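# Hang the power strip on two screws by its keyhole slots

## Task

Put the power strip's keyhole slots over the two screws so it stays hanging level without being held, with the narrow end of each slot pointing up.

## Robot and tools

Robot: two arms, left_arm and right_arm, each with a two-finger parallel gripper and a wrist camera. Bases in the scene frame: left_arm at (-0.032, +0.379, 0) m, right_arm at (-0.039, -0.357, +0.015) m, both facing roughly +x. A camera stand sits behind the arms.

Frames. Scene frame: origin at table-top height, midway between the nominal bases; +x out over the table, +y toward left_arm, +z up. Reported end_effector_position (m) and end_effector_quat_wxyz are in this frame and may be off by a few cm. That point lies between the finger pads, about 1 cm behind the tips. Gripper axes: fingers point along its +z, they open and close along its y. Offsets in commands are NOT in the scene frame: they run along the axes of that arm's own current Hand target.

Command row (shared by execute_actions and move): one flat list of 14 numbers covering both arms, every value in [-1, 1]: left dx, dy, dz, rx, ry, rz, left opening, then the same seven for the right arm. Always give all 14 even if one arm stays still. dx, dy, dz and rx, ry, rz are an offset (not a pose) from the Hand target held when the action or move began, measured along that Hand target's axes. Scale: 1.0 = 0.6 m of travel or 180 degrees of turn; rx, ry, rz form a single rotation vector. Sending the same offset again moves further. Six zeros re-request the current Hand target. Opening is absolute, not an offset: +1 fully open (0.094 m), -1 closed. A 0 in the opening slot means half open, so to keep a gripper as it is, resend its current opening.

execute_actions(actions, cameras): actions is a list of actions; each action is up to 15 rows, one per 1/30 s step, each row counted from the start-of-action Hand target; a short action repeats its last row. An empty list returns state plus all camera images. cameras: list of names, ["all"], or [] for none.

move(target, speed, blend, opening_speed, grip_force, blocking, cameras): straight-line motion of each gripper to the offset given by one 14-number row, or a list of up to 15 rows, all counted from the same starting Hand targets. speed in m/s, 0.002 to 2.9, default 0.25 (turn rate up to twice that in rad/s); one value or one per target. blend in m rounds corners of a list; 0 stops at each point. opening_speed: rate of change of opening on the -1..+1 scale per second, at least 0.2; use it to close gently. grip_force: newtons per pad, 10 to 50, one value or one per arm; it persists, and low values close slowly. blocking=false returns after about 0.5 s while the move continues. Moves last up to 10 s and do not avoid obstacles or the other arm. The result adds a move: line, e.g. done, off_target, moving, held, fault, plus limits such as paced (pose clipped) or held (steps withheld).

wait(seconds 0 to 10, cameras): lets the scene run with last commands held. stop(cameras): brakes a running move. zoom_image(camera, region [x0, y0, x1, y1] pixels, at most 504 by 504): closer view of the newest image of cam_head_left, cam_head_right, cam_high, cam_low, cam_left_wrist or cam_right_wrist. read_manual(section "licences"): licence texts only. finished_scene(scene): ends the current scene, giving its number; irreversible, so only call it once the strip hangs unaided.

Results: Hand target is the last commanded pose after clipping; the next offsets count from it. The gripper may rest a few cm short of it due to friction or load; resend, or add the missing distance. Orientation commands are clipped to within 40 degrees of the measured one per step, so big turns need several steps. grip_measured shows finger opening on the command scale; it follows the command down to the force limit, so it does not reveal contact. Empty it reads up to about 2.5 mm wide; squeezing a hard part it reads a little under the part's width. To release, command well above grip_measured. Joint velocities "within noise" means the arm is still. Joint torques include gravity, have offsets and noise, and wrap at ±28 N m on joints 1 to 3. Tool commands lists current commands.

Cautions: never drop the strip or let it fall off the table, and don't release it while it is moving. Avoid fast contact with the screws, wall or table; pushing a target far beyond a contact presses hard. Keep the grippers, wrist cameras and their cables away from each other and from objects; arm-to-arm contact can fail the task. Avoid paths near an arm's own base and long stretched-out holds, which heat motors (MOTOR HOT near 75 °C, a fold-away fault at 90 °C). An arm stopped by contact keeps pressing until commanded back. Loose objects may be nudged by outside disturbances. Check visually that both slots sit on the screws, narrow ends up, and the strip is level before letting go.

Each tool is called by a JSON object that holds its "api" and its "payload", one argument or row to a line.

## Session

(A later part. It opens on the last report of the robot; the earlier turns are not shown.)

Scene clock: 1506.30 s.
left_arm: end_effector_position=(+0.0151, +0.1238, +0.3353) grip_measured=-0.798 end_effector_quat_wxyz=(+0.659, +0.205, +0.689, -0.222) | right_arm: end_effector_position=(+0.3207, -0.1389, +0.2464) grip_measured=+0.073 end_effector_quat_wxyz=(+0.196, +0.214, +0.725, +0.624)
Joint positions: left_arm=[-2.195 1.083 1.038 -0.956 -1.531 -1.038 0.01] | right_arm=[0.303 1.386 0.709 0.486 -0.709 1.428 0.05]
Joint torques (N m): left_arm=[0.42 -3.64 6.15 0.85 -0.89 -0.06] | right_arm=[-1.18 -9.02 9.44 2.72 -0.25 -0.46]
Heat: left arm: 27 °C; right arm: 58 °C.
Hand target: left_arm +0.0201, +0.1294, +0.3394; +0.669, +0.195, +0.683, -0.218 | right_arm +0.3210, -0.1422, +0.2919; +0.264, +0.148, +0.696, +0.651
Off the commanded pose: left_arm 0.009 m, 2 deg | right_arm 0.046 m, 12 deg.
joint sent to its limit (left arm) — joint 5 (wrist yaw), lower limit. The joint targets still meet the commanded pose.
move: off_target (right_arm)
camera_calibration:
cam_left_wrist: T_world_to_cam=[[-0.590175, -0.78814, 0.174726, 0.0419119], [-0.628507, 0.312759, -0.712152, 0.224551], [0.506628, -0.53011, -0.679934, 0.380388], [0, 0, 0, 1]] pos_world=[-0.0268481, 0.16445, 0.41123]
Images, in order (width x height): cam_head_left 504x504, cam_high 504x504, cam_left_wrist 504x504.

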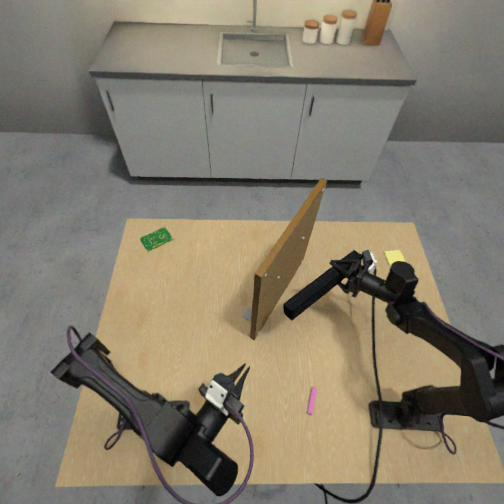

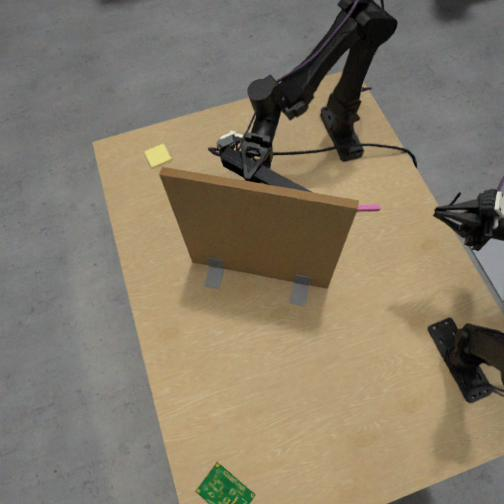

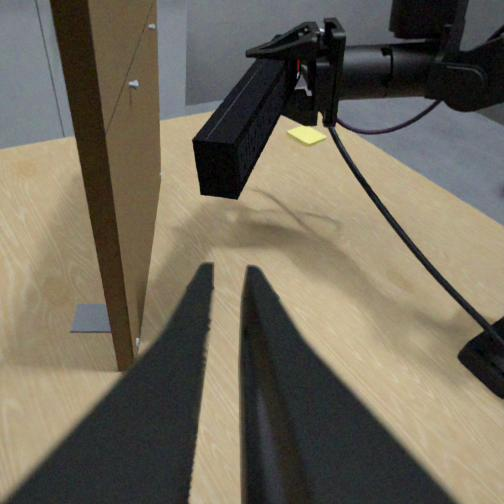

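{"api": "move", "payload": {
  "target": [0,0,0,0,0,0,-0.8,0.022,0.069,0.081,0,0.089,0,-0.2],
  "speed": 0.1,
  "cameras": ["cam_left_wrist","cam_head_left"]
}}

{"api": "zoom_image", "payload": {
  "camera": "cam_left_wrist",
  "region": [50, 0, 450, 220]
}}

Scene clock: 1534.23 s.
left_arm: end_effector_position=(+0.0151, +0.1238, +0.3353) grip_measured=-0.798 end_effector_quat_wxyz=(+0.659, +0.205, +0.689, -0.222) | right_arm: end_effector_position=(+0.3178, -0.0967, +0.2810) grip_measured=+0.073 end_effector_quat_wxyz=(+0.088, +0.134, +0.753, +0.638)
Joint positions: left_arm=[-2.195 1.083 1.038 -0.956 -1.531 -1.038 0.01] | right_arm=[0.334 1.511 1.011 0.205 -0.946 1.37 0.05]
Joint torques (N m): left_arm=[0.62 -3.66 6 0.96 -0.89 -0.01] | right_arm=[0.05 -6.34 15.51 2.59 -0.22 -0.52]
Heat: left arm: 27 °C; right arm: 54 °C.
Hand target: left_arm +0.0201, +0.1294, +0.3394; +0.669, +0.195, +0.683, -0.218 | right_arm +0.3319, -0.0903, +0.3298; +0.165, +0.056, +0.726, +0.665
Off the commanded pose: left_arm 0.009 m, 2 deg | right_arm 0.051 m, 13 deg.
joint sent to its limit (left arm) — joint 5 (wrist yaw), lower limit. The joint targets still meet the commanded pose.
move: off_target (right_arm)
camera_calibration:
cam_left_wrist: T_world_to_cam=[[-0.590175, -0.78814, 0.174726, 0.0419119], [-0.628507, 0.312759, -0.712152, 0.224551], [0.506628, -0.53011, -0.679934, 0.380388], [0, 0, 0, 1]] pos_world=[-0.0268481, 0.16445, 0.41123]
Images, in order (width x height): cam_head_left 504x504, cam_left_wrist 504x504.

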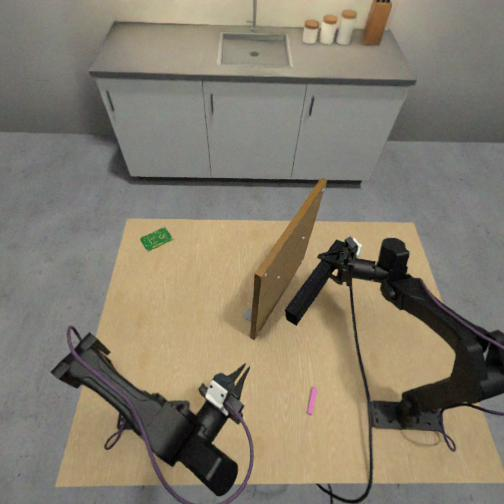

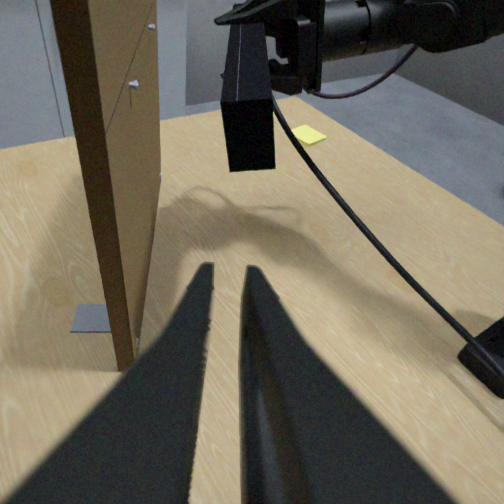

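Scaled by 1.260 from the camera's 504x504 image, which has a finer 720x720 frame.

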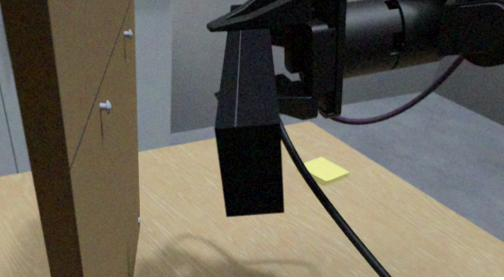

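{"api": "move", "payload": {
  "target": [0,0,0,0,0,0,-0.8,-0.002,0.021,0.06,0,0.014,0.005,-0.2],
  "speed": 0.08,
  "cameras": ["cam_left_wrist"]
}}

{"api": "zoom_image", "payload": {
  "camera": "cam_left_wrist",
  "region": [90, 0, 290, 190]
}}

Scene clock: 1550.67 s.
left_arm: end_effector_position=(+0.0151, +0.1238, +0.3353) grip_measured=-0.798 end_effector_quat_wxyz=(+0.659, +0.205, +0.689, -0.222) | right_arm: end_effector_position=(+0.3276, -0.0609, +0.2979) grip_measured=+0.073 end_effector_quat_wxyz=(+0.074, +0.104, +0.754, +0.644)
Joint positions: left_arm=[-2.195 1.083 1.038 -0.956 -1.531 -1.038 0.01] | right_arm=[0.407 1.61 1.165 0.171 -0.938 1.372 0.05]
Joint torques (N m): left_arm=[0.49 -3.7 5.98 0.95 -0.9 -0.04] | right_arm=[0.09 -7.01 15.16 2.48 -0.04 -0.36]
Heat: left arm: 27 °C; right arm: 58 °C.
Hand target: left_arm +0.0201, +0.1294, +0.3394; +0.669, +0.195, +0.683, -0.218 | right_arm +0.3425, -0.0551, +0.3404; +0.144, +0.047, +0.729, +0.668
Off the commanded pose: left_arm 0.009 m, 2 deg | right_arm 0.045 m, 11 deg.
joint sent to its limit (left arm) — joint 5 (wrist yaw), lower limit. The joint targets still meet the commanded pose.
move: off_target (right_arm)
camera_calibration:
cam_left_wrist: T_world_to_cam=[[-0.590175, -0.78814, 0.174726, 0.0419119], [-0.628507, 0.312759, -0.712152, 0.224551], [0.506628, -0.53011, -0.679934, 0.380388], [0, 0, 0, 1]] pos_world=[-0.0268481, 0.16445, 0.41123]
Images, in order (width x height): cam_left_wrist 504x504.

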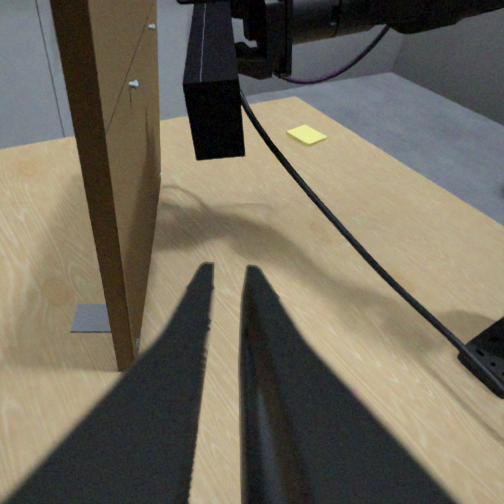

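Scaled by 2.520 from the camera's 504x504 image, which has a finer 720x720 frame.

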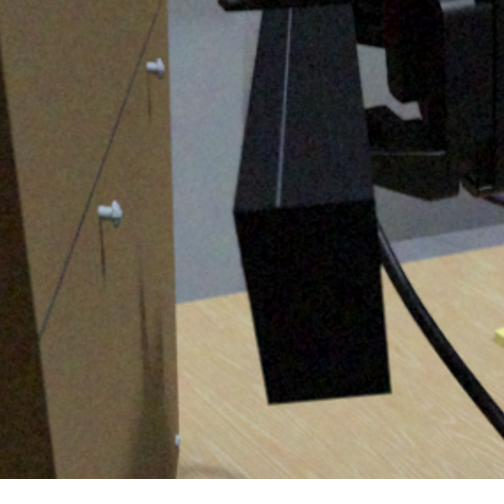

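{"api": "move", "payload": {
  "target": [0,0,0,0,0,0,-0.8,-0.037,-0.034,0.015,-0.055,0,0,-0.2],
  "speed": 0.08,
  "cameras": ["cam_left_wrist"]
}}

{"api": "zoom_image", "payload": {
  "camera": "cam_left_wrist",
  "region": [90, 0, 290, 190]
}}

Scene clock: 1591.40 s.
left_arm: end_effector_position=(+0.0151, +0.1238, +0.3353) grip_measured=-0.798 end_effector_quat_wxyz=(+0.659, +0.205, +0.689, -0.222) | right_arm: end_effector_position=(+0.3610, -0.0496, +0.2990) grip_measured=+0.073 end_effector_quat_wxyz=(+0.086, +0.079, +0.696, +0.709)
Joint positions: left_arm=[-2.195 1.083 1.038 -0.956 -1.531 -1.038 0.01] | right_arm=[0.394 1.795 1.157 0.674 -0.985 1.592 0.05]
Joint torques (N m): left_arm=[0.46 -3.79 6.26 0.97 -0.91 -0.01] | right_arm=[-1.28 -8.28 9.55 2.61 0.11 -0.3]
Heat: left arm: 27 °C; right arm: 54 °C.
Hand target: left_arm +0.0201, +0.1294, +0.3394; +0.669, +0.195, +0.683, -0.218 | right_arm +0.3686, -0.0543, +0.3226; +0.147, +0.035, +0.669, +0.728
Off the commanded pose: left_arm 0.009 m, 2 deg | right_arm 0.026 m, 9 deg.
joint sent to its limit (left arm) — joint 5 (wrist yaw), lower limit. The joint targets still meet the commanded pose.
move: off_target (right_arm)
camera_calibration:
cam_left_wrist: T_world_to_cam=[[-0.590175, -0.78814, 0.174726, 0.0419119], [-0.628507, 0.312759, -0.712152, 0.224551], [0.506628, -0.53011, -0.679934, 0.380388], [0, 0, 0, 1]] pos_world=[-0.0268481, 0.16445, 0.41123]
Images, in order (width x height): cam_left_wrist 504x504.

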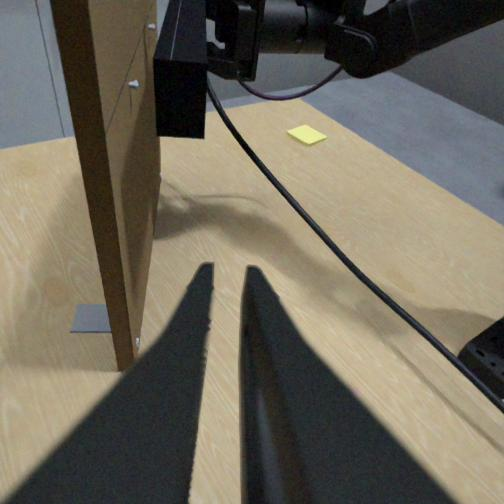

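Scaled by 2.520 from the camera's 504x504 image, which has a finer 720x720 frame.

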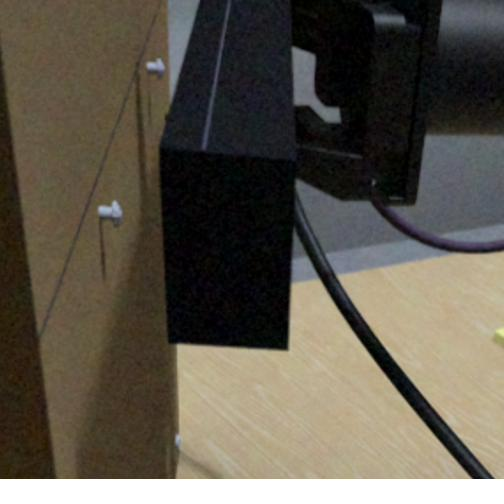

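{"api": "move", "payload": {
  "target": [0,0,0,0,0,0,-0.8,0,-0.034,0.012,0,0,0,-0.2],
  "speed": 0.06,
  "cameras": ["cam_left_wrist","cam_head_left","cam_head_right"]
}}

{"api": "zoom_image", "payload": {
  "camera": "cam_left_wrist",
  "region": [90, 0, 290, 190]
}}

{"api": "zoom_image", "payload": {
  "camera": "cam_head_left",
  "region": [240, 190, 380, 340]
}}

{"api": "zoom_image", "payload": {
  "camera": "cam_head_right",
  "region": [240, 190, 380, 340]
}}

Scene clock: 1611.37 s.
left_arm: end_effector_position=(+0.0151, +0.1238, +0.3353) grip_measured=-0.798 end_effector_quat_wxyz=(+0.659, +0.205, +0.689, -0.222) | right_arm: end_effector_position=(+0.3693, -0.0465, +0.2831) grip_measured=+0.073 end_effector_quat_wxyz=(+0.089, +0.076, +0.694, +0.710)
Joint positions: left_arm=[-2.195 1.083 1.038 -0.956 -1.531 -1.038 0.01] | right_arm=[0.394 1.853 1.157 0.741 -0.985 1.593 0.05]
Joint torques (N m): left_arm=[0.47 -3.85 6.19 0.92 -0.89 -0.03] | right_arm=[0.23 -8.61 8.7 2.64 0.26 -0.32]
Heat: left arm: 27 °C; right arm: 59 °C.
Hand target: left_arm +0.0201, +0.1294, +0.3394; +0.669, +0.195, +0.683, -0.218 | right_arm +0.3739, -0.0461, +0.3033; +0.147, +0.035, +0.669, +0.728
Off the commanded pose: left_arm 0.009 m, 2 deg | right_arm 0.021 m, 9 deg.
joint sent to its limit (left arm) — joint 5 (wrist yaw), lower limit. The joint targets still meet the commanded pose.
move: off_target (right_arm)
camera_calibration:
cam_left_wrist: T_world_to_cam=[[-0.590175, -0.78814, 0.174726, 0.0419119], [-0.628507, 0.312759, -0.712152, 0.224551], [0.506628, -0.53011, -0.679934, 0.380388], [0, 0, 0, 1]] pos_world=[-0.0268481, 0.16445, 0.41123]
Images, in order (width x height): cam_head_left 504x504, cam_head_right 504x504, cam_left_wrist 504x504.

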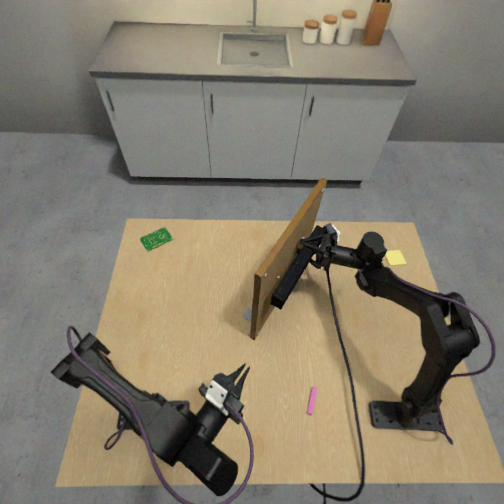

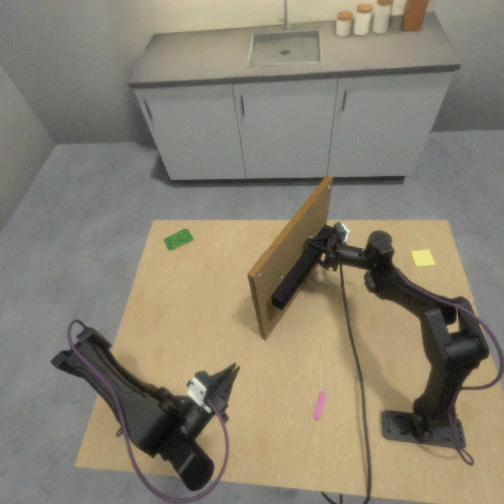

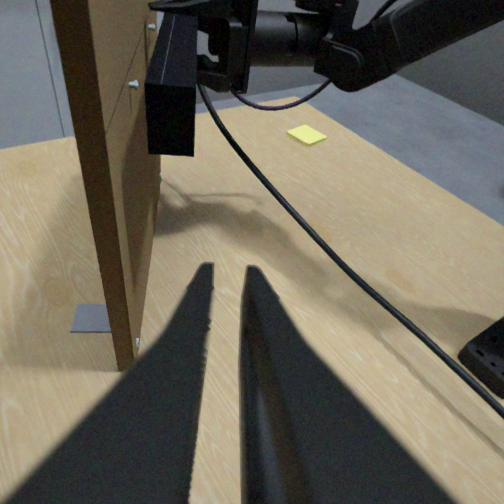

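Scaled by 2.520 from the camera's 504x504 image, which has a finer 720x720 frame.

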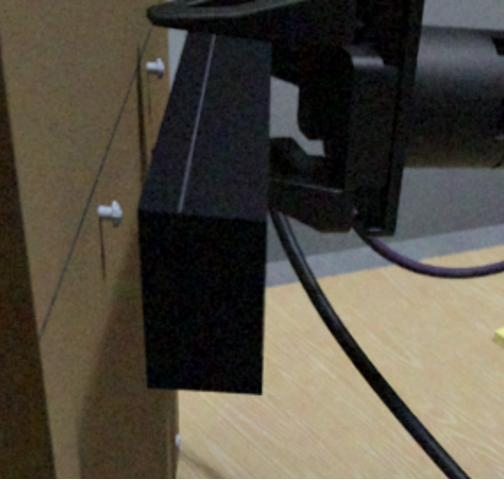

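Scaled by 3.360 from the camera's 504x504 image, which has a finer 720x720 frame.

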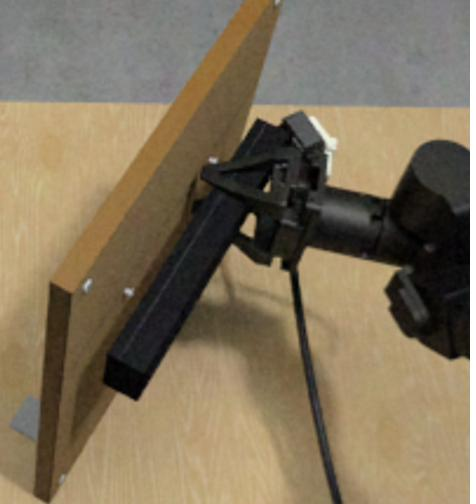

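Scaled by 3.360 from the camera's 504x504 image, which has a finer 720x720 frame.

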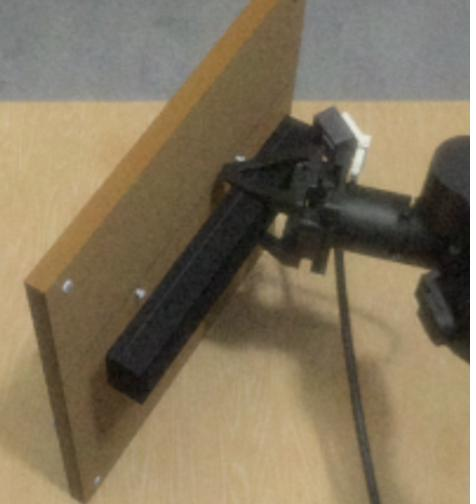

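{"api": "move", "payload": {
  "target": [
    [0,0,0,0,0,0,-0.8,0.048,0.0235,-0.158,0,0,0,-0.2],
    [0,0,0,0,0,0,-0.8,0.067,-0.13,-0.327,0.535,-0.043,0.109,-0.2]
  ],
  "speed": 0.15,
  "cameras": ["cam_left_wrist","cam_head_left"]
}}

Scene clock: 1650.33 s.
left_arm: end_effector_position=(+0.0151, +0.1238, +0.3353) grip_measured=-0.798 end_effector_quat_wxyz=(+0.659, +0.205, +0.689, -0.222) | right_arm: end_effector_position=(+0.2942, -0.2193, +0.1950) grip_measured=+0.072 end_effector_quat_wxyz=(-0.001, +0.278, +0.961, +0.016)
Joint positions: left_arm=[-2.195 1.083 1.038 -0.956 -1.531 -1.038 0.01] | right_arm=[0.42 1.927 1.946 -1.572 -0.026 0.94 0.05]
Joint torques (N m): left_arm=[0.47 -3.77 6.11 0.92 -0.9 -0.06] | right_arm=[0.54 -8.01 10.48 0.25 0.27 0.04]
Heat: left arm: 27 °C; right arm: 57 °C.
Hand target: left_arm +0.0201, +0.1294, +0.3394; +0.669, +0.195, +0.683, -0.218 | right_arm +0.3001, -0.2198, +0.2005; +0.000, +0.276, +0.961, +0.000
Off the commanded pose: left_arm 0.009 m, 2 deg | right_arm 0.008 m, 2 deg.
joint sent to its limit (left arm) — joint 5 (wrist yaw), lower limit. The joint targets still meet the commanded pose.
joint sent to its limit (right arm) — joint 4 (wrist pitch), lower limit. The joint targets still meet the commanded pose.
move: done
camera_calibration:
cam_left_wrist: T_world_to_cam=[[-0.590175, -0.78814, 0.174726, 0.0419119], [-0.628507, 0.312759, -0.712152, 0.224551], [0.506628, -0.53011, -0.679934, 0.380388], [0, 0, 0, 1]] pos_world=[-0.0268481, 0.16445, 0.41123]
Images, in order (width x height): cam_head_left 504x504, cam_left_wrist 504x504.

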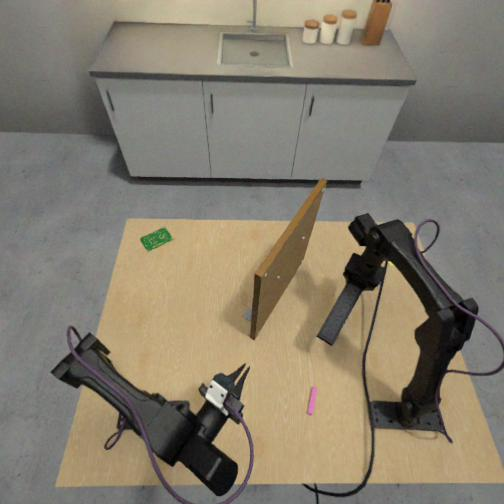

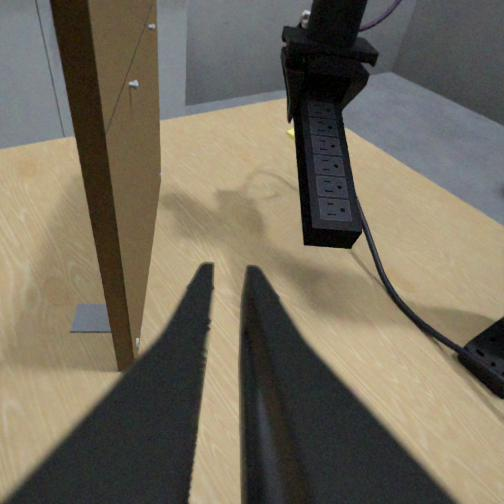

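{"api": "move", "payload": {
  "target": [
    [0,0,0,0,0,0,-0.8,0,0,0.23,0,0,0,-0.2],
    [0,0,0,0,0,0,-0.8,0,0,0.3,0,0,0,-0.2]
  ],
  "speed": [0.12,0.04],
  "cameras": ["cam_left_wrist"]
}}

{"api": "zoom_image", "payload": {
  "camera": "cam_left_wrist",
  "region": [250, 100, 450, 300]
}}

Scene clock: 1665.10 s.
left_arm: end_effector_position=(+0.0151, +0.1238, +0.3353) grip_measured=-0.798 end_effector_quat_wxyz=(+0.659, +0.205, +0.689, -0.222) | right_arm: end_effector_position=(+0.3029, -0.2189, +0.0315) grip_measured=+0.072 end_effector_quat_wxyz=(+0.004, +0.275, +0.961, +0.010)
Joint positions: left_arm=[-2.195 1.083 1.038 -0.956 -1.531 -1.038 0.01] | right_arm=[0.42 1.996 1.384 -0.94 -0.011 0.934 0.05]
Joint torques (N m): left_arm=[0.47 -4.08 5.98 0.99 -0.87 -0.06] | right_arm=[0.55 -7.46 5.74 0.48 0.09 0.08]
Heat: left arm: 27 °C; right arm: 50 °C.
Hand target: left_arm +0.0201, +0.1294, +0.3394; +0.669, +0.195, +0.683, -0.218 | right_arm +0.3002, -0.2199, +0.0205; +0.000, +0.276, +0.961, +0.000
Off the commanded pose: left_arm 0.009 m, 2 deg | right_arm 0.011 m, 1 deg.
joint sent to its limit (left arm) — joint 5 (wrist yaw), lower limit. The joint targets still meet the commanded pose.
move: off_target (right_arm)
camera_calibration:
cam_left_wrist: T_world_to_cam=[[-0.590175, -0.78814, 0.174726, 0.0419119], [-0.628507, 0.312759, -0.712152, 0.224551], [0.506628, -0.53011, -0.679934, 0.380388], [0, 0, 0, 1]] pos_world=[-0.0268481, 0.16445, 0.41123]
Images, in order (width x height): cam_left_wrist 504x504.

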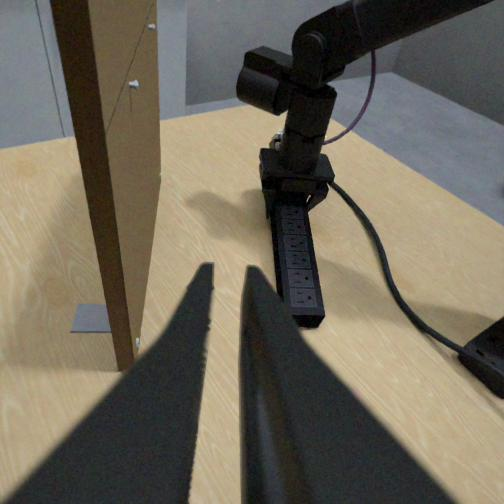

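Scaled by 2.520 from the camera's 504x504 image, which has a finer 720x720 frame.

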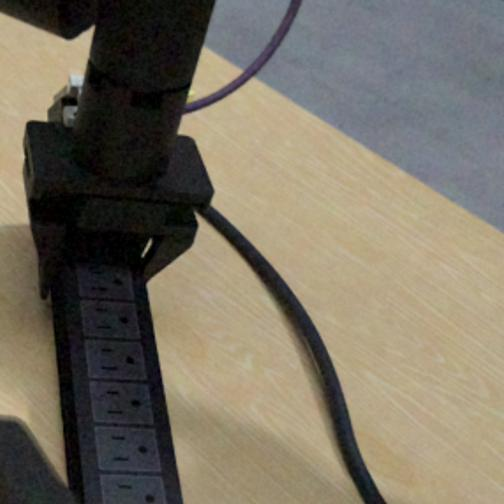

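{"api": "move", "payload": {
  "target": [
    [0,0,0,0,0,0,-0.8,0,0,0.03,0,0,0,-0.2],
    [0,0,0,0,0,0,-0.8,0,0,0.03,0,0,0,0.14]
  ],
  "speed": 0.04,
  "opening_speed": 0.3,
  "cameras": ["cam_left_wrist","cam_right_wrist"]
}}

{"api": "zoom_image", "payload": {
  "camera": "cam_left_wrist",
  "region": [250, 100, 450, 300]
}}

Scene clock: 1673.20 s.
left_arm: end_effector_position=(+0.0151, +0.1238, +0.3353) grip_measured=-0.798 end_effector_quat_wxyz=(+0.659, +0.205, +0.689, -0.222) | right_arm: end_effector_position=(+0.3043, -0.2177, +0.0158) grip_measured=+0.137 end_effector_quat_wxyz=(+0.006, +0.275, +0.961, +0.012)
Joint positions: left_arm=[-2.195 1.083 1.038 -0.956 -1.531 -1.038 0.01] | right_arm=[0.421 2.02 1.352 -0.877 -0.012 0.935 0.053]
Joint torques (N m): left_arm=[0.54 -3.7 5.94 0.95 -0.85 -0.06] | right_arm=[0.44 -7.2 5.33 0.51 0.1 0.08]
Heat: left arm: 27 °C; right arm: 47 °C.
Hand target: left_arm +0.0201, +0.1294, +0.3394; +0.669, +0.195, +0.683, -0.218 | right_arm +0.3001, -0.2198, +0.0025; +0.000, +0.276, +0.961, +0.000
Off the commanded pose: left_arm 0.009 m, 2 deg | right_arm 0.014 m, 2 deg.
joint sent to its limit (left arm) — joint 5 (wrist yaw), lower limit. The joint targets still meet the commanded pose.
move: off_target (right_arm); target 2's new opening was sent with right_arm's hand 0.014 m and 1 deg from that target
camera_calibration:
cam_left_wrist: T_world_to_cam=[[-0.590175, -0.78814, 0.174726, 0.0419119], [-0.628507, 0.312759, -0.712152, 0.224551], [0.506628, -0.53011, -0.679934, 0.380388], [0, 0, 0, 1]] pos_world=[-0.0268481, 0.16445, 0.41123]
cam_right_wrist: T_world_to_cam=[[-0.408905, -0.912329, 0.0212761, -0.0821122], [-0.698707, 0.327987, 0.635793, 0.290437], [-0.587031, 0.245113, -0.771566, 0.34504], [0, 0, 0, 1]] pos_world=[0.371903, -0.254747, 0.0833108]
Images, in order (width x height): cam_left_wrist 504x504, cam_right_wrist 504x504.

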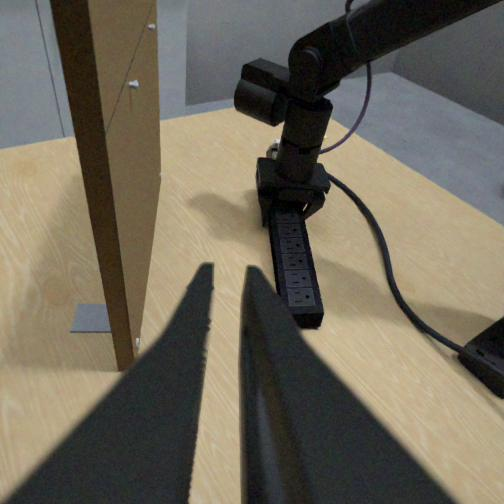

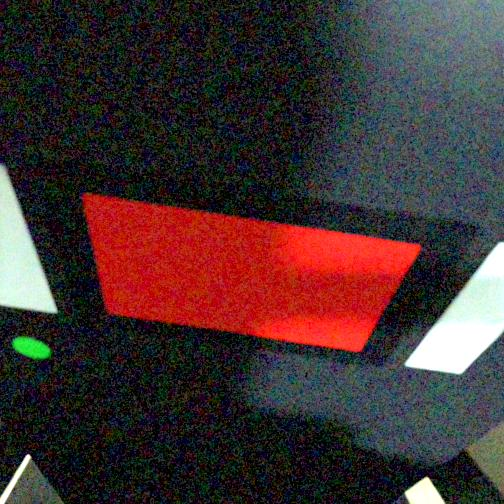

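Scaled by 2.520 from the camera's 504x504 image, which has a finer 720x720 frame.

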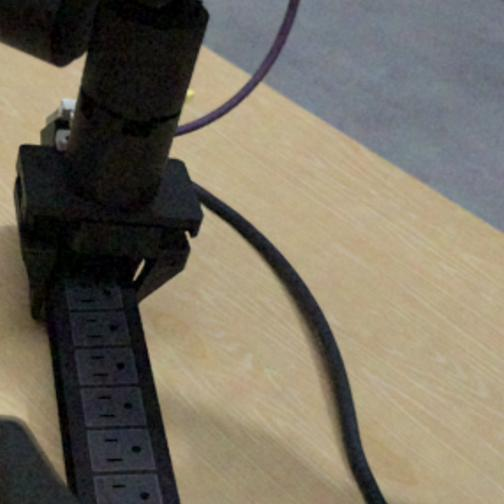

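{"api": "move", "payload": {
  "target": [
    [0,0,0,0,0,0,-0.8,0,0,-0.026,0,0,0,0.14],
    [0,0,0,0,0,0,-0.8,0,0,-0.026,0,0,0,-0.2]
  ],
  "speed": 0.04,
  "opening_speed": 0.3,
  "cameras": ["cam_right_wrist"]
}}

{"api": "move", "payload": {
  "target": [0,0,0,0,0,0,-0.8,0,0,-0.27,0,0,0,-0.2],
  "speed": 0.12,
  "cameras": ["cam_right_wrist","cam_left_wrist"]
}}

{"api": "zoom_image", "payload": {
  "camera": "cam_left_wrist",
  "region": [230, 50, 430, 250]
}}

Scene clock: 1690.27 s.
left_arm: end_effector_position=(+0.0151, +0.1238, +0.3353) grip_measured=-0.798 end_effector_quat_wxyz=(+0.659, +0.205, +0.689, -0.222) | right_arm: end_effector_position=(+0.3036, -0.2182, +0.0158) grip_measured=+0.083 end_effector_quat_wxyz=(+0.005, +0.275, +0.961, +0.011)
Joint positions: left_arm=[-2.195 1.083 1.038 -0.956 -1.531 -1.038 0.01] | right_arm=[0.421 2.02 1.352 -0.881 -0.011 0.935 0.051]
Joint torques (N m): left_arm=[0.47 -3.59 6.41 0.94 -0.91 -0.04] | right_arm=[0.46 -9.21 8.12 0.03 0.09 0.08]
Heat: left arm: 27 °C; right arm: 45 °C.
Hand target: left_arm +0.0201, +0.1294, +0.3394; +0.669, +0.195, +0.683, -0.218 | right_arm +0.3001, -0.2198, +0.0181; +0.000, +0.276, +0.961, +0.000
Off the commanded pose: left_arm 0.009 m, 2 deg | right_arm 0.004 m, 1 deg.
joint sent to its limit (left arm) — joint 5 (wrist yaw), lower limit. The joint targets still meet the commanded pose.
move: done
camera_calibration:
cam_right_wrist: T_world_to_cam=[[-0.408948, -0.912228, 0.0245356, -0.0829036], [-0.69688, 0.329541, 0.636994, 0.289904], [-0.589169, 0.243399, -0.770478, 0.345034], [0, 0, 0, 1]] pos_world=[0.371408, -0.255143, 0.083208]
Images, in order (width x height): cam_right_wrist 504x504.

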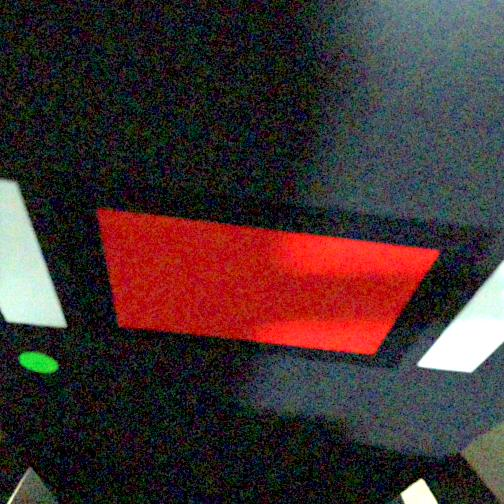

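Scene clock: 1692.33 s.
left_arm: end_effector_position=(+0.0151, +0.1238, +0.3353) grip_measured=-0.798 end_effector_quat_wxyz=(+0.659, +0.205, +0.689, -0.222) | right_arm: end_effector_position=(+0.2983, -0.2216, +0.1618) grip_measured=+0.072 end_effector_quat_wxyz=(-0.018, +0.276, +0.961, -0.012)
Joint positions: left_arm=[-2.195 1.083 1.038 -0.956 -1.531 -1.038 0.01] | right_arm=[0.421 1.978 1.884 -1.519 -0.004 0.938 0.05]
Joint torques (N m): left_arm=[0.38 -3.63 6.32 0.92 -0.88 -0.04] | right_arm=[0.43 -11.49 10.85 0 0.02 0.05]
Heat: left arm: 27 °C; right arm: 44 °C.
Hand target: left_arm +0.0201, +0.1294, +0.3394; +0.669, +0.195, +0.683, -0.218 | right_arm +0.3001, -0.2198, +0.1800; +0.000, +0.276, +0.961, +0.000
Off the commanded pose: left_arm 0.009 m, 2 deg | right_arm 0.018 m, 2 deg.
joint sent to its limit (left arm) — joint 5 (wrist yaw), lower limit. The joint targets still meet the commanded pose.
move: off_target (right_arm)
camera_calibration:
cam_left_wrist: T_world_to_cam=[[-0.590175, -0.78814, 0.174726, 0.0419119], [-0.628507, 0.312759, -0.712152, 0.224551], [0.506628, -0.53011, -0.679934, 0.380388], [0, 0, 0, 1]] pos_world=[-0.0268481, 0.16445, 0.41123]
cam_right_wrist: T_world_to_cam=[[-0.408716, -0.909508, 0.0758004, -0.0995709], [-0.658278, 0.351305, 0.665774, 0.182959], [-0.632156, 0.222215, -0.742293, 0.458843], [0, 0, 0, 1]] pos_world=[0.369802, -0.256797, 0.226334]
Images, in order (width x height): cam_left_wrist 504x504, cam_right_wrist 504x504.

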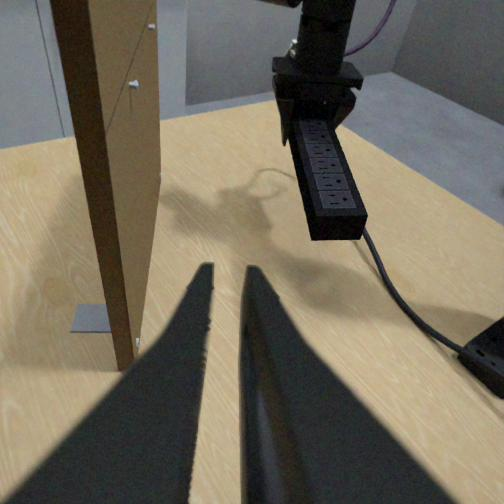

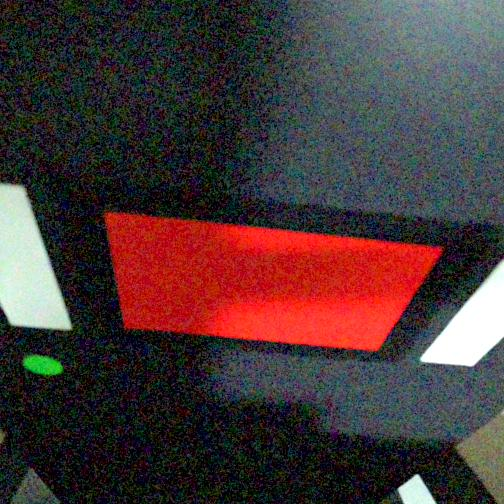

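Scaled by 2.520 from the camera's 504x504 image, which has a finer 720x720 frame.

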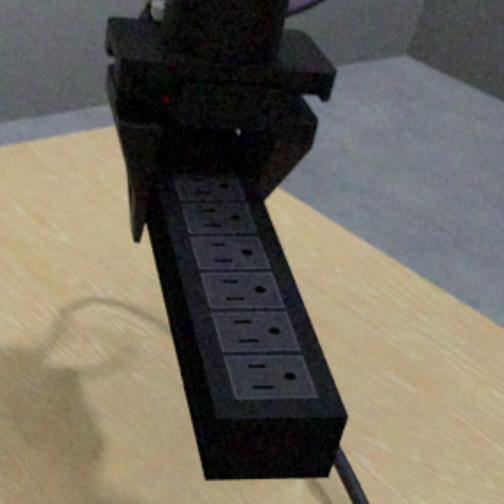

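{"api": "move", "payload": {
  "target": [
    [0,0,0,0,0,0,-0.8,0.05,0.11,-0.117,-0.531,-0.044,-0.031,-0.2],
    [0,0,0,0,0,0,-0.8,0.049,0.245,-0.205,-0.531,-0.044,-0.031,-0.2]
  ],
  "speed": 0.12,
  "cameras": ["cam_left_wrist","cam_head_left","cam_head_right"]
}}

{"api": "zoom_image", "payload": {
  "camera": "cam_left_wrist",
  "region": [90, 0, 290, 190]
}}

{"api": "zoom_image", "payload": {
  "camera": "cam_head_left",
  "region": [240, 190, 380, 340]
}}

Scene clock: 1732.40 s.
left_arm: end_effector_position=(+0.0151, +0.1238, +0.3353) grip_measured=-0.798 end_effector_quat_wxyz=(+0.659, +0.205, +0.689, -0.222) | right_arm: end_effector_position=(+0.3439, -0.0831, +0.2647) grip_measured=+0.072 end_effector_quat_wxyz=(+0.215, +0.182, +0.684, +0.673)
Joint positions: left_arm=[-2.195 1.083 1.038 -0.956 -1.531 -1.038 0.01] | right_arm=[0.445 1.59 0.799 0.79 -0.599 1.52 0.05]
Joint torques (N m): left_arm=[0.43 -3.69 6.13 0.96 -0.88 -0.06] | right_arm=[0.31 -6.46 13.26 2.43 0.1 -0.28]
Heat: left arm: 27 °C; right arm: 43 °C.
Hand target: left_arm +0.0201, +0.1294, +0.3394; +0.669, +0.195, +0.683, -0.218 | right_arm +0.3531, -0.0796, +0.3031; +0.263, +0.143, +0.655, +0.694
Off the commanded pose: left_arm 0.009 m, 2 deg | right_arm 0.040 m, 8 deg.
joint sent to its limit (left arm) — joint 5 (wrist yaw), lower limit. The joint targets still meet the commanded pose.
move: off_target (right_arm)
camera_calibration:
cam_left_wrist: T_world_to_cam=[[-0.590175, -0.78814, 0.174726, 0.0419119], [-0.628507, 0.312759, -0.712152, 0.224551], [0.506628, -0.53011, -0.679934, 0.380388], [0, 0, 0, 1]] pos_world=[-0.0268481, 0.16445, 0.41123]
Images, in order (width x height): cam_head_left 504x504, cam_head_right 504x504, cam_left_wrist 504x504.

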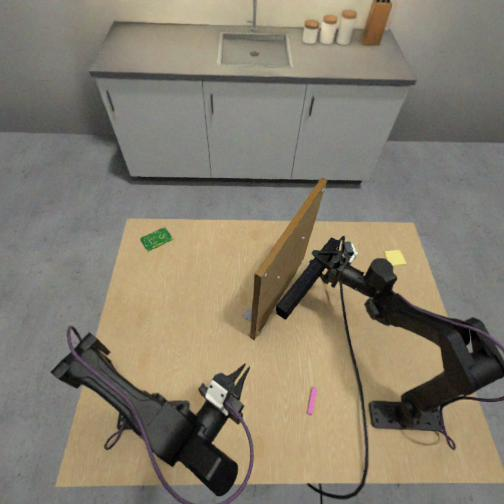

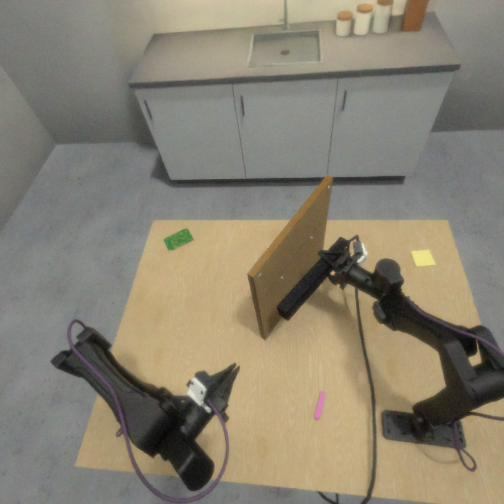

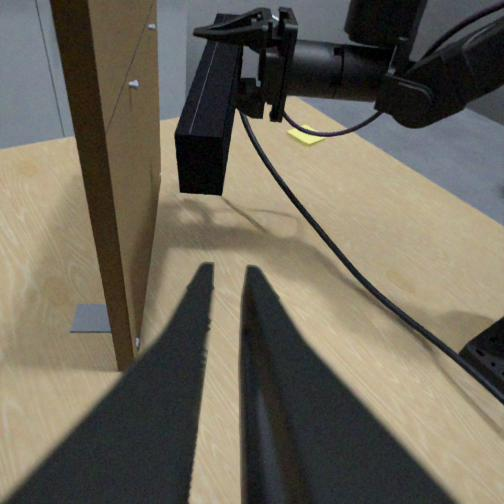

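Scaled by 2.520 from the camera's 504x504 image, which has a finer 720x720 frame.

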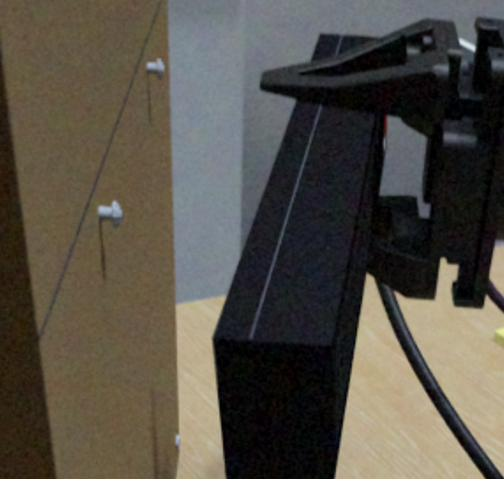

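Scaled by 3.360 from the camera's 504x504 image, which has a finer 720x720 frame.

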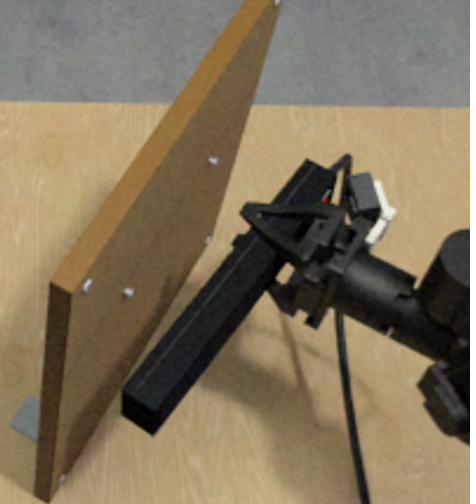

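{"api": "move", "payload": {
  "target": [
    [0,0,0,0,0,0,-0.8,-0.004,0.013,-0.133,0,0,0,-0.2],
    [0,0,0,0,0,0,-0.8,-0.026,-0.185,-0.263,0.531,0.044,0.031,-0.2]
  ],
  "speed": 0.15
}}

{"api": "move", "payload": {
  "target": [
    [0,0,0,0,0,0,-0.8,0,0,0.2,0,0,0,-0.2],
    [0,0,0,0,0,0,-0.8,0,0,0.295,0,0,0,-0.2]
  ],
  "speed": [0.12,0.04],
  "cameras": ["cam_left_wrist"]
}}

{"api": "move", "payload": {
  "target": [0,0,0,0,0,0,-0.8,0,0,0,0,0,0,0.3],
  "opening_speed": 0.5,
  "cameras": ["cam_left_wrist","cam_right_wrist"]
}}

{"api": "zoom_image", "payload": {
  "camera": "cam_left_wrist",
  "region": [230, 130, 430, 330]
}}

Scene clock: 1763.20 s.
left_arm: end_effector_position=(+0.0151, +0.1238, +0.3353) grip_measured=-0.798 end_effector_quat_wxyz=(+0.659, +0.205, +0.689, -0.222) | right_arm: end_effector_position=(+0.2959, -0.2198, +0.1736) grip_measured=+0.072 end_effector_quat_wxyz=(-0.009, +0.276, +0.961, +0.004)
Joint positions: left_arm=[-2.195 1.083 1.038 -0.956 -1.531 -1.038 0.01] | right_arm=[0.421 1.944 1.884 -1.521 -0.018 0.938 0.05]
Joint torques (N m): left_arm=[0.69 -3.7 6.22 0.95 -0.89 0.02] | right_arm=[0.59 -8.17 11.14 0.13 0.18 0.04]
Heat: left arm: 27 °C; right arm: 48 °C.
Hand target: left_arm +0.0201, +0.1294, +0.3394; +0.669, +0.195, +0.683, -0.218 | right_arm +0.3000, -0.2193, +0.1800; +0.000, +0.276, +0.961, +0.000
Off the commanded pose: left_arm 0.009 m, 2 deg | right_arm 0.008 m, 1 deg.
joint sent to its limit (left arm) — joint 5 (wrist yaw), lower limit. The joint targets still meet the commanded pose.
move: done

Scene clock: 1766.43 s.
left_arm: end_effector_position=(+0.0151, +0.1238, +0.3353) grip_measured=-0.798 end_effector_quat_wxyz=(+0.659, +0.205, +0.689, -0.222) | right_arm: end_effector_position=(+0.3043, -0.2182, +0.0160) grip_measured=+0.072 end_effector_quat_wxyz=(+0.007, +0.275, +0.961, +0.011)
Joint positions: left_arm=[-2.195 1.083 1.038 -0.956 -1.531 -1.038 0.01] | right_arm=[0.421 2.02 1.353 -0.88 -0.009 0.935 0.05]
Joint torques (N m): left_arm=[0.49 -3.63 6.16 0.94 -0.86 -0.06] | right_arm=[0.58 -7.27 5.37 0.51 0.07 0.09]
Heat: left arm: 27 °C; right arm: 46 °C.
Hand target: left_arm +0.0201, +0.1294, +0.3394; +0.669, +0.195, +0.683, -0.218 | right_arm +0.3001, -0.2193, +0.0031; +0.000, +0.276, +0.961, +0.000
Off the commanded pose: left_arm 0.009 m, 2 deg | right_arm 0.014 m, 1 deg.
joint sent to its limit (left arm) — joint 5 (wrist yaw), lower limit. The joint targets still meet the commanded pose.
move: off_target (right_arm)
camera_calibration:
cam_left_wrist: T_world_to_cam=[[-0.590175, -0.78814, 0.174726, 0.0419119], [-0.628507, 0.312759, -0.712152, 0.224551], [0.506628, -0.53011, -0.679934, 0.380388], [0, 0, 0, 1]] pos_world=[-0.0268481, 0.16445, 0.41123]
Images, in order (width x height): cam_left_wrist 504x504.

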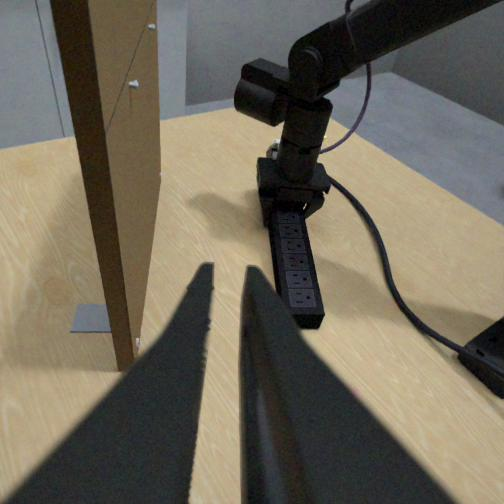

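Scene clock: 1767.63 s.
left_arm: end_effector_position=(+0.0151, +0.1238, +0.3353) grip_measured=-0.798 end_effector_quat_wxyz=(+0.659, +0.205, +0.689, -0.222) | right_arm: end_effector_position=(+0.3066, -0.2160, +0.0161) grip_measured=+0.297 end_effector_quat_wxyz=(+0.011, +0.274, +0.962, +0.014)
Joint positions: left_arm=[-2.195 1.083 1.038 -0.956 -1.531 -1.038 0.01] | right_arm=[0.424 2.02 1.353 -0.869 -0.009 0.937 0.061]
Joint torques (N m): left_arm=[0.43 -3.84 6.16 0.94 -0.9 -0.02] | right_arm=[0.28 -7.28 5.42 0.42 0.08 0.07]
Heat: left arm: 27 °C; right arm: 46 °C.
Hand target: left_arm +0.0201, +0.1294, +0.3394; +0.669, +0.195, +0.683, -0.218 | right_arm +0.3001, -0.2193, +0.0031; +0.000, +0.276, +0.961, +0.000
Off the commanded pose: left_arm 0.009 m, 2 deg | right_arm 0.015 m, 2 deg.
joint sent to its limit (left arm) — joint 5 (wrist yaw), lower limit. The joint targets still meet the commanded pose.
move: off_target (right_arm)
camera_calibration:
cam_left_wrist: T_world_to_cam=[[-0.590175, -0.78814, 0.174726, 0.0419119], [-0.628507, 0.312759, -0.712152, 0.224551], [0.506628, -0.53011, -0.679934, 0.380388], [0, 0, 0, 1]] pos_world=[-0.0268481, 0.16445, 0.41123]
cam_right_wrist: T_world_to_cam=[[-0.408498, -0.912625, 0.0156578, -0.0797797], [-0.705259, 0.326477, 0.629303, 0.293048], [-0.57943, 0.246027, -0.777002, 0.344134], [0, 0, 0, 1]] pos_world=[0.373487, -0.253148, 0.0842255]
Images, in order (width x height): cam_left_wrist 504x504, cam_right_wrist 504x504.

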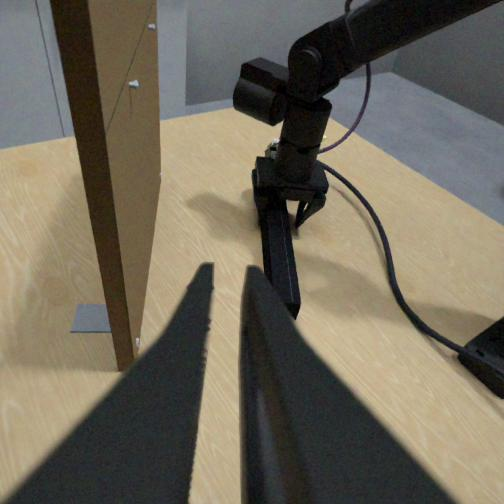

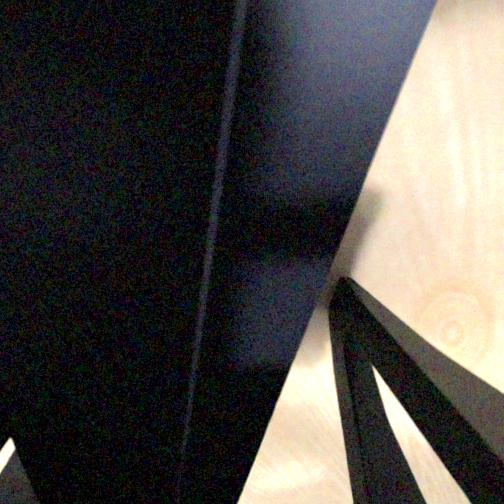

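Scaled by 2.520 from the camera's 504x504 image, which has a finer 720x720 frame.

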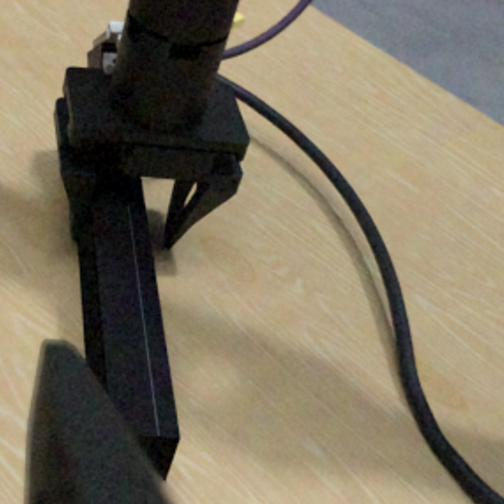

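{"api": "move", "payload": {
  "target": [
    [0,0,0,0,0,0,-0.8,0,0,-0.042,0,0,0,0.3],
    [0,0,0,0,0,0,-0.8,0,0,-0.042,0,0,0,-0.42]
  ],
  "speed": 0.04,
  "opening_speed": 0.6,
  "cameras": ["cam_right_wrist","cam_left_wrist"]
}}

Scene clock: 1785.90 s.
left_arm: end_effector_position=(+0.0151, +0.1238, +0.3353) grip_measured=-0.798 end_effector_quat_wxyz=(+0.659, +0.205, +0.689, -0.222) | right_arm: end_effector_position=(+0.2958, -0.2203, +0.0163) grip_measured=-0.289 end_effector_quat_wxyz=(-0.008, +0.276, +0.961, +0.000)
Joint positions: left_arm=[-2.195 1.083 1.038 -0.956 -1.531 -1.038 0.01] | right_arm=[0.424 2.02 1.355 -0.917 -0.009 0.94 0.033]
Joint torques (N m): left_arm=[0.42 -3.67 6.27 0.95 -0.88 0.04] | right_arm=[0.27 -10.45 9.87 -0.03 0.08 0.05]
Heat: left arm: 27 °C; right arm: 41 °C.
Hand target: left_arm +0.0201, +0.1294, +0.3394; +0.669, +0.195, +0.683, -0.218 | right_arm +0.3001, -0.2193, +0.0283; +0.000, +0.276, +0.961, +0.000
Off the commanded pose: left_arm 0.009 m, 2 deg | right_arm 0.013 m, 1 deg.
joint sent to its limit (left arm) — joint 5 (wrist yaw), lower limit. The joint targets still meet the commanded pose.
move: off_target (right_arm); target 2's new opening was sent with right_arm's hand 0.012 m and 1 deg from that target
camera_calibration:
cam_left_wrist: T_world_to_cam=[[-0.590175, -0.78814, 0.174726, 0.0419119], [-0.628507, 0.312759, -0.712152, 0.224551], [0.506628, -0.53011, -0.679934, 0.380388], [0, 0, 0, 1]] pos_world=[-0.0268481, 0.16445, 0.41123]
cam_right_wrist: T_world_to_cam=[[-0.409877, -0.910799, 0.0494565, -0.0878664], [-0.676243, 0.339814, 0.653622, 0.280736], [-0.612124, 0.23446, -0.755203, 0.345889], [0, 0, 0, 1]] pos_world=[0.365558, -0.256524, 0.0820676]
Images, in order (width x height): cam_left_wrist 504x504, cam_right_wrist 504x504.

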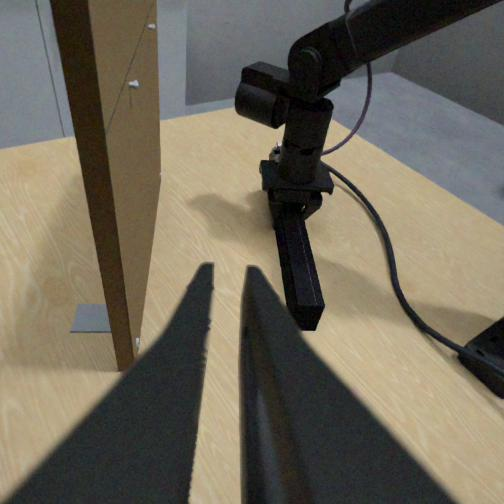

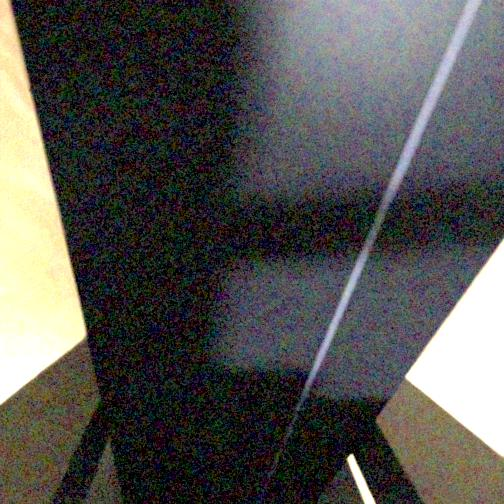

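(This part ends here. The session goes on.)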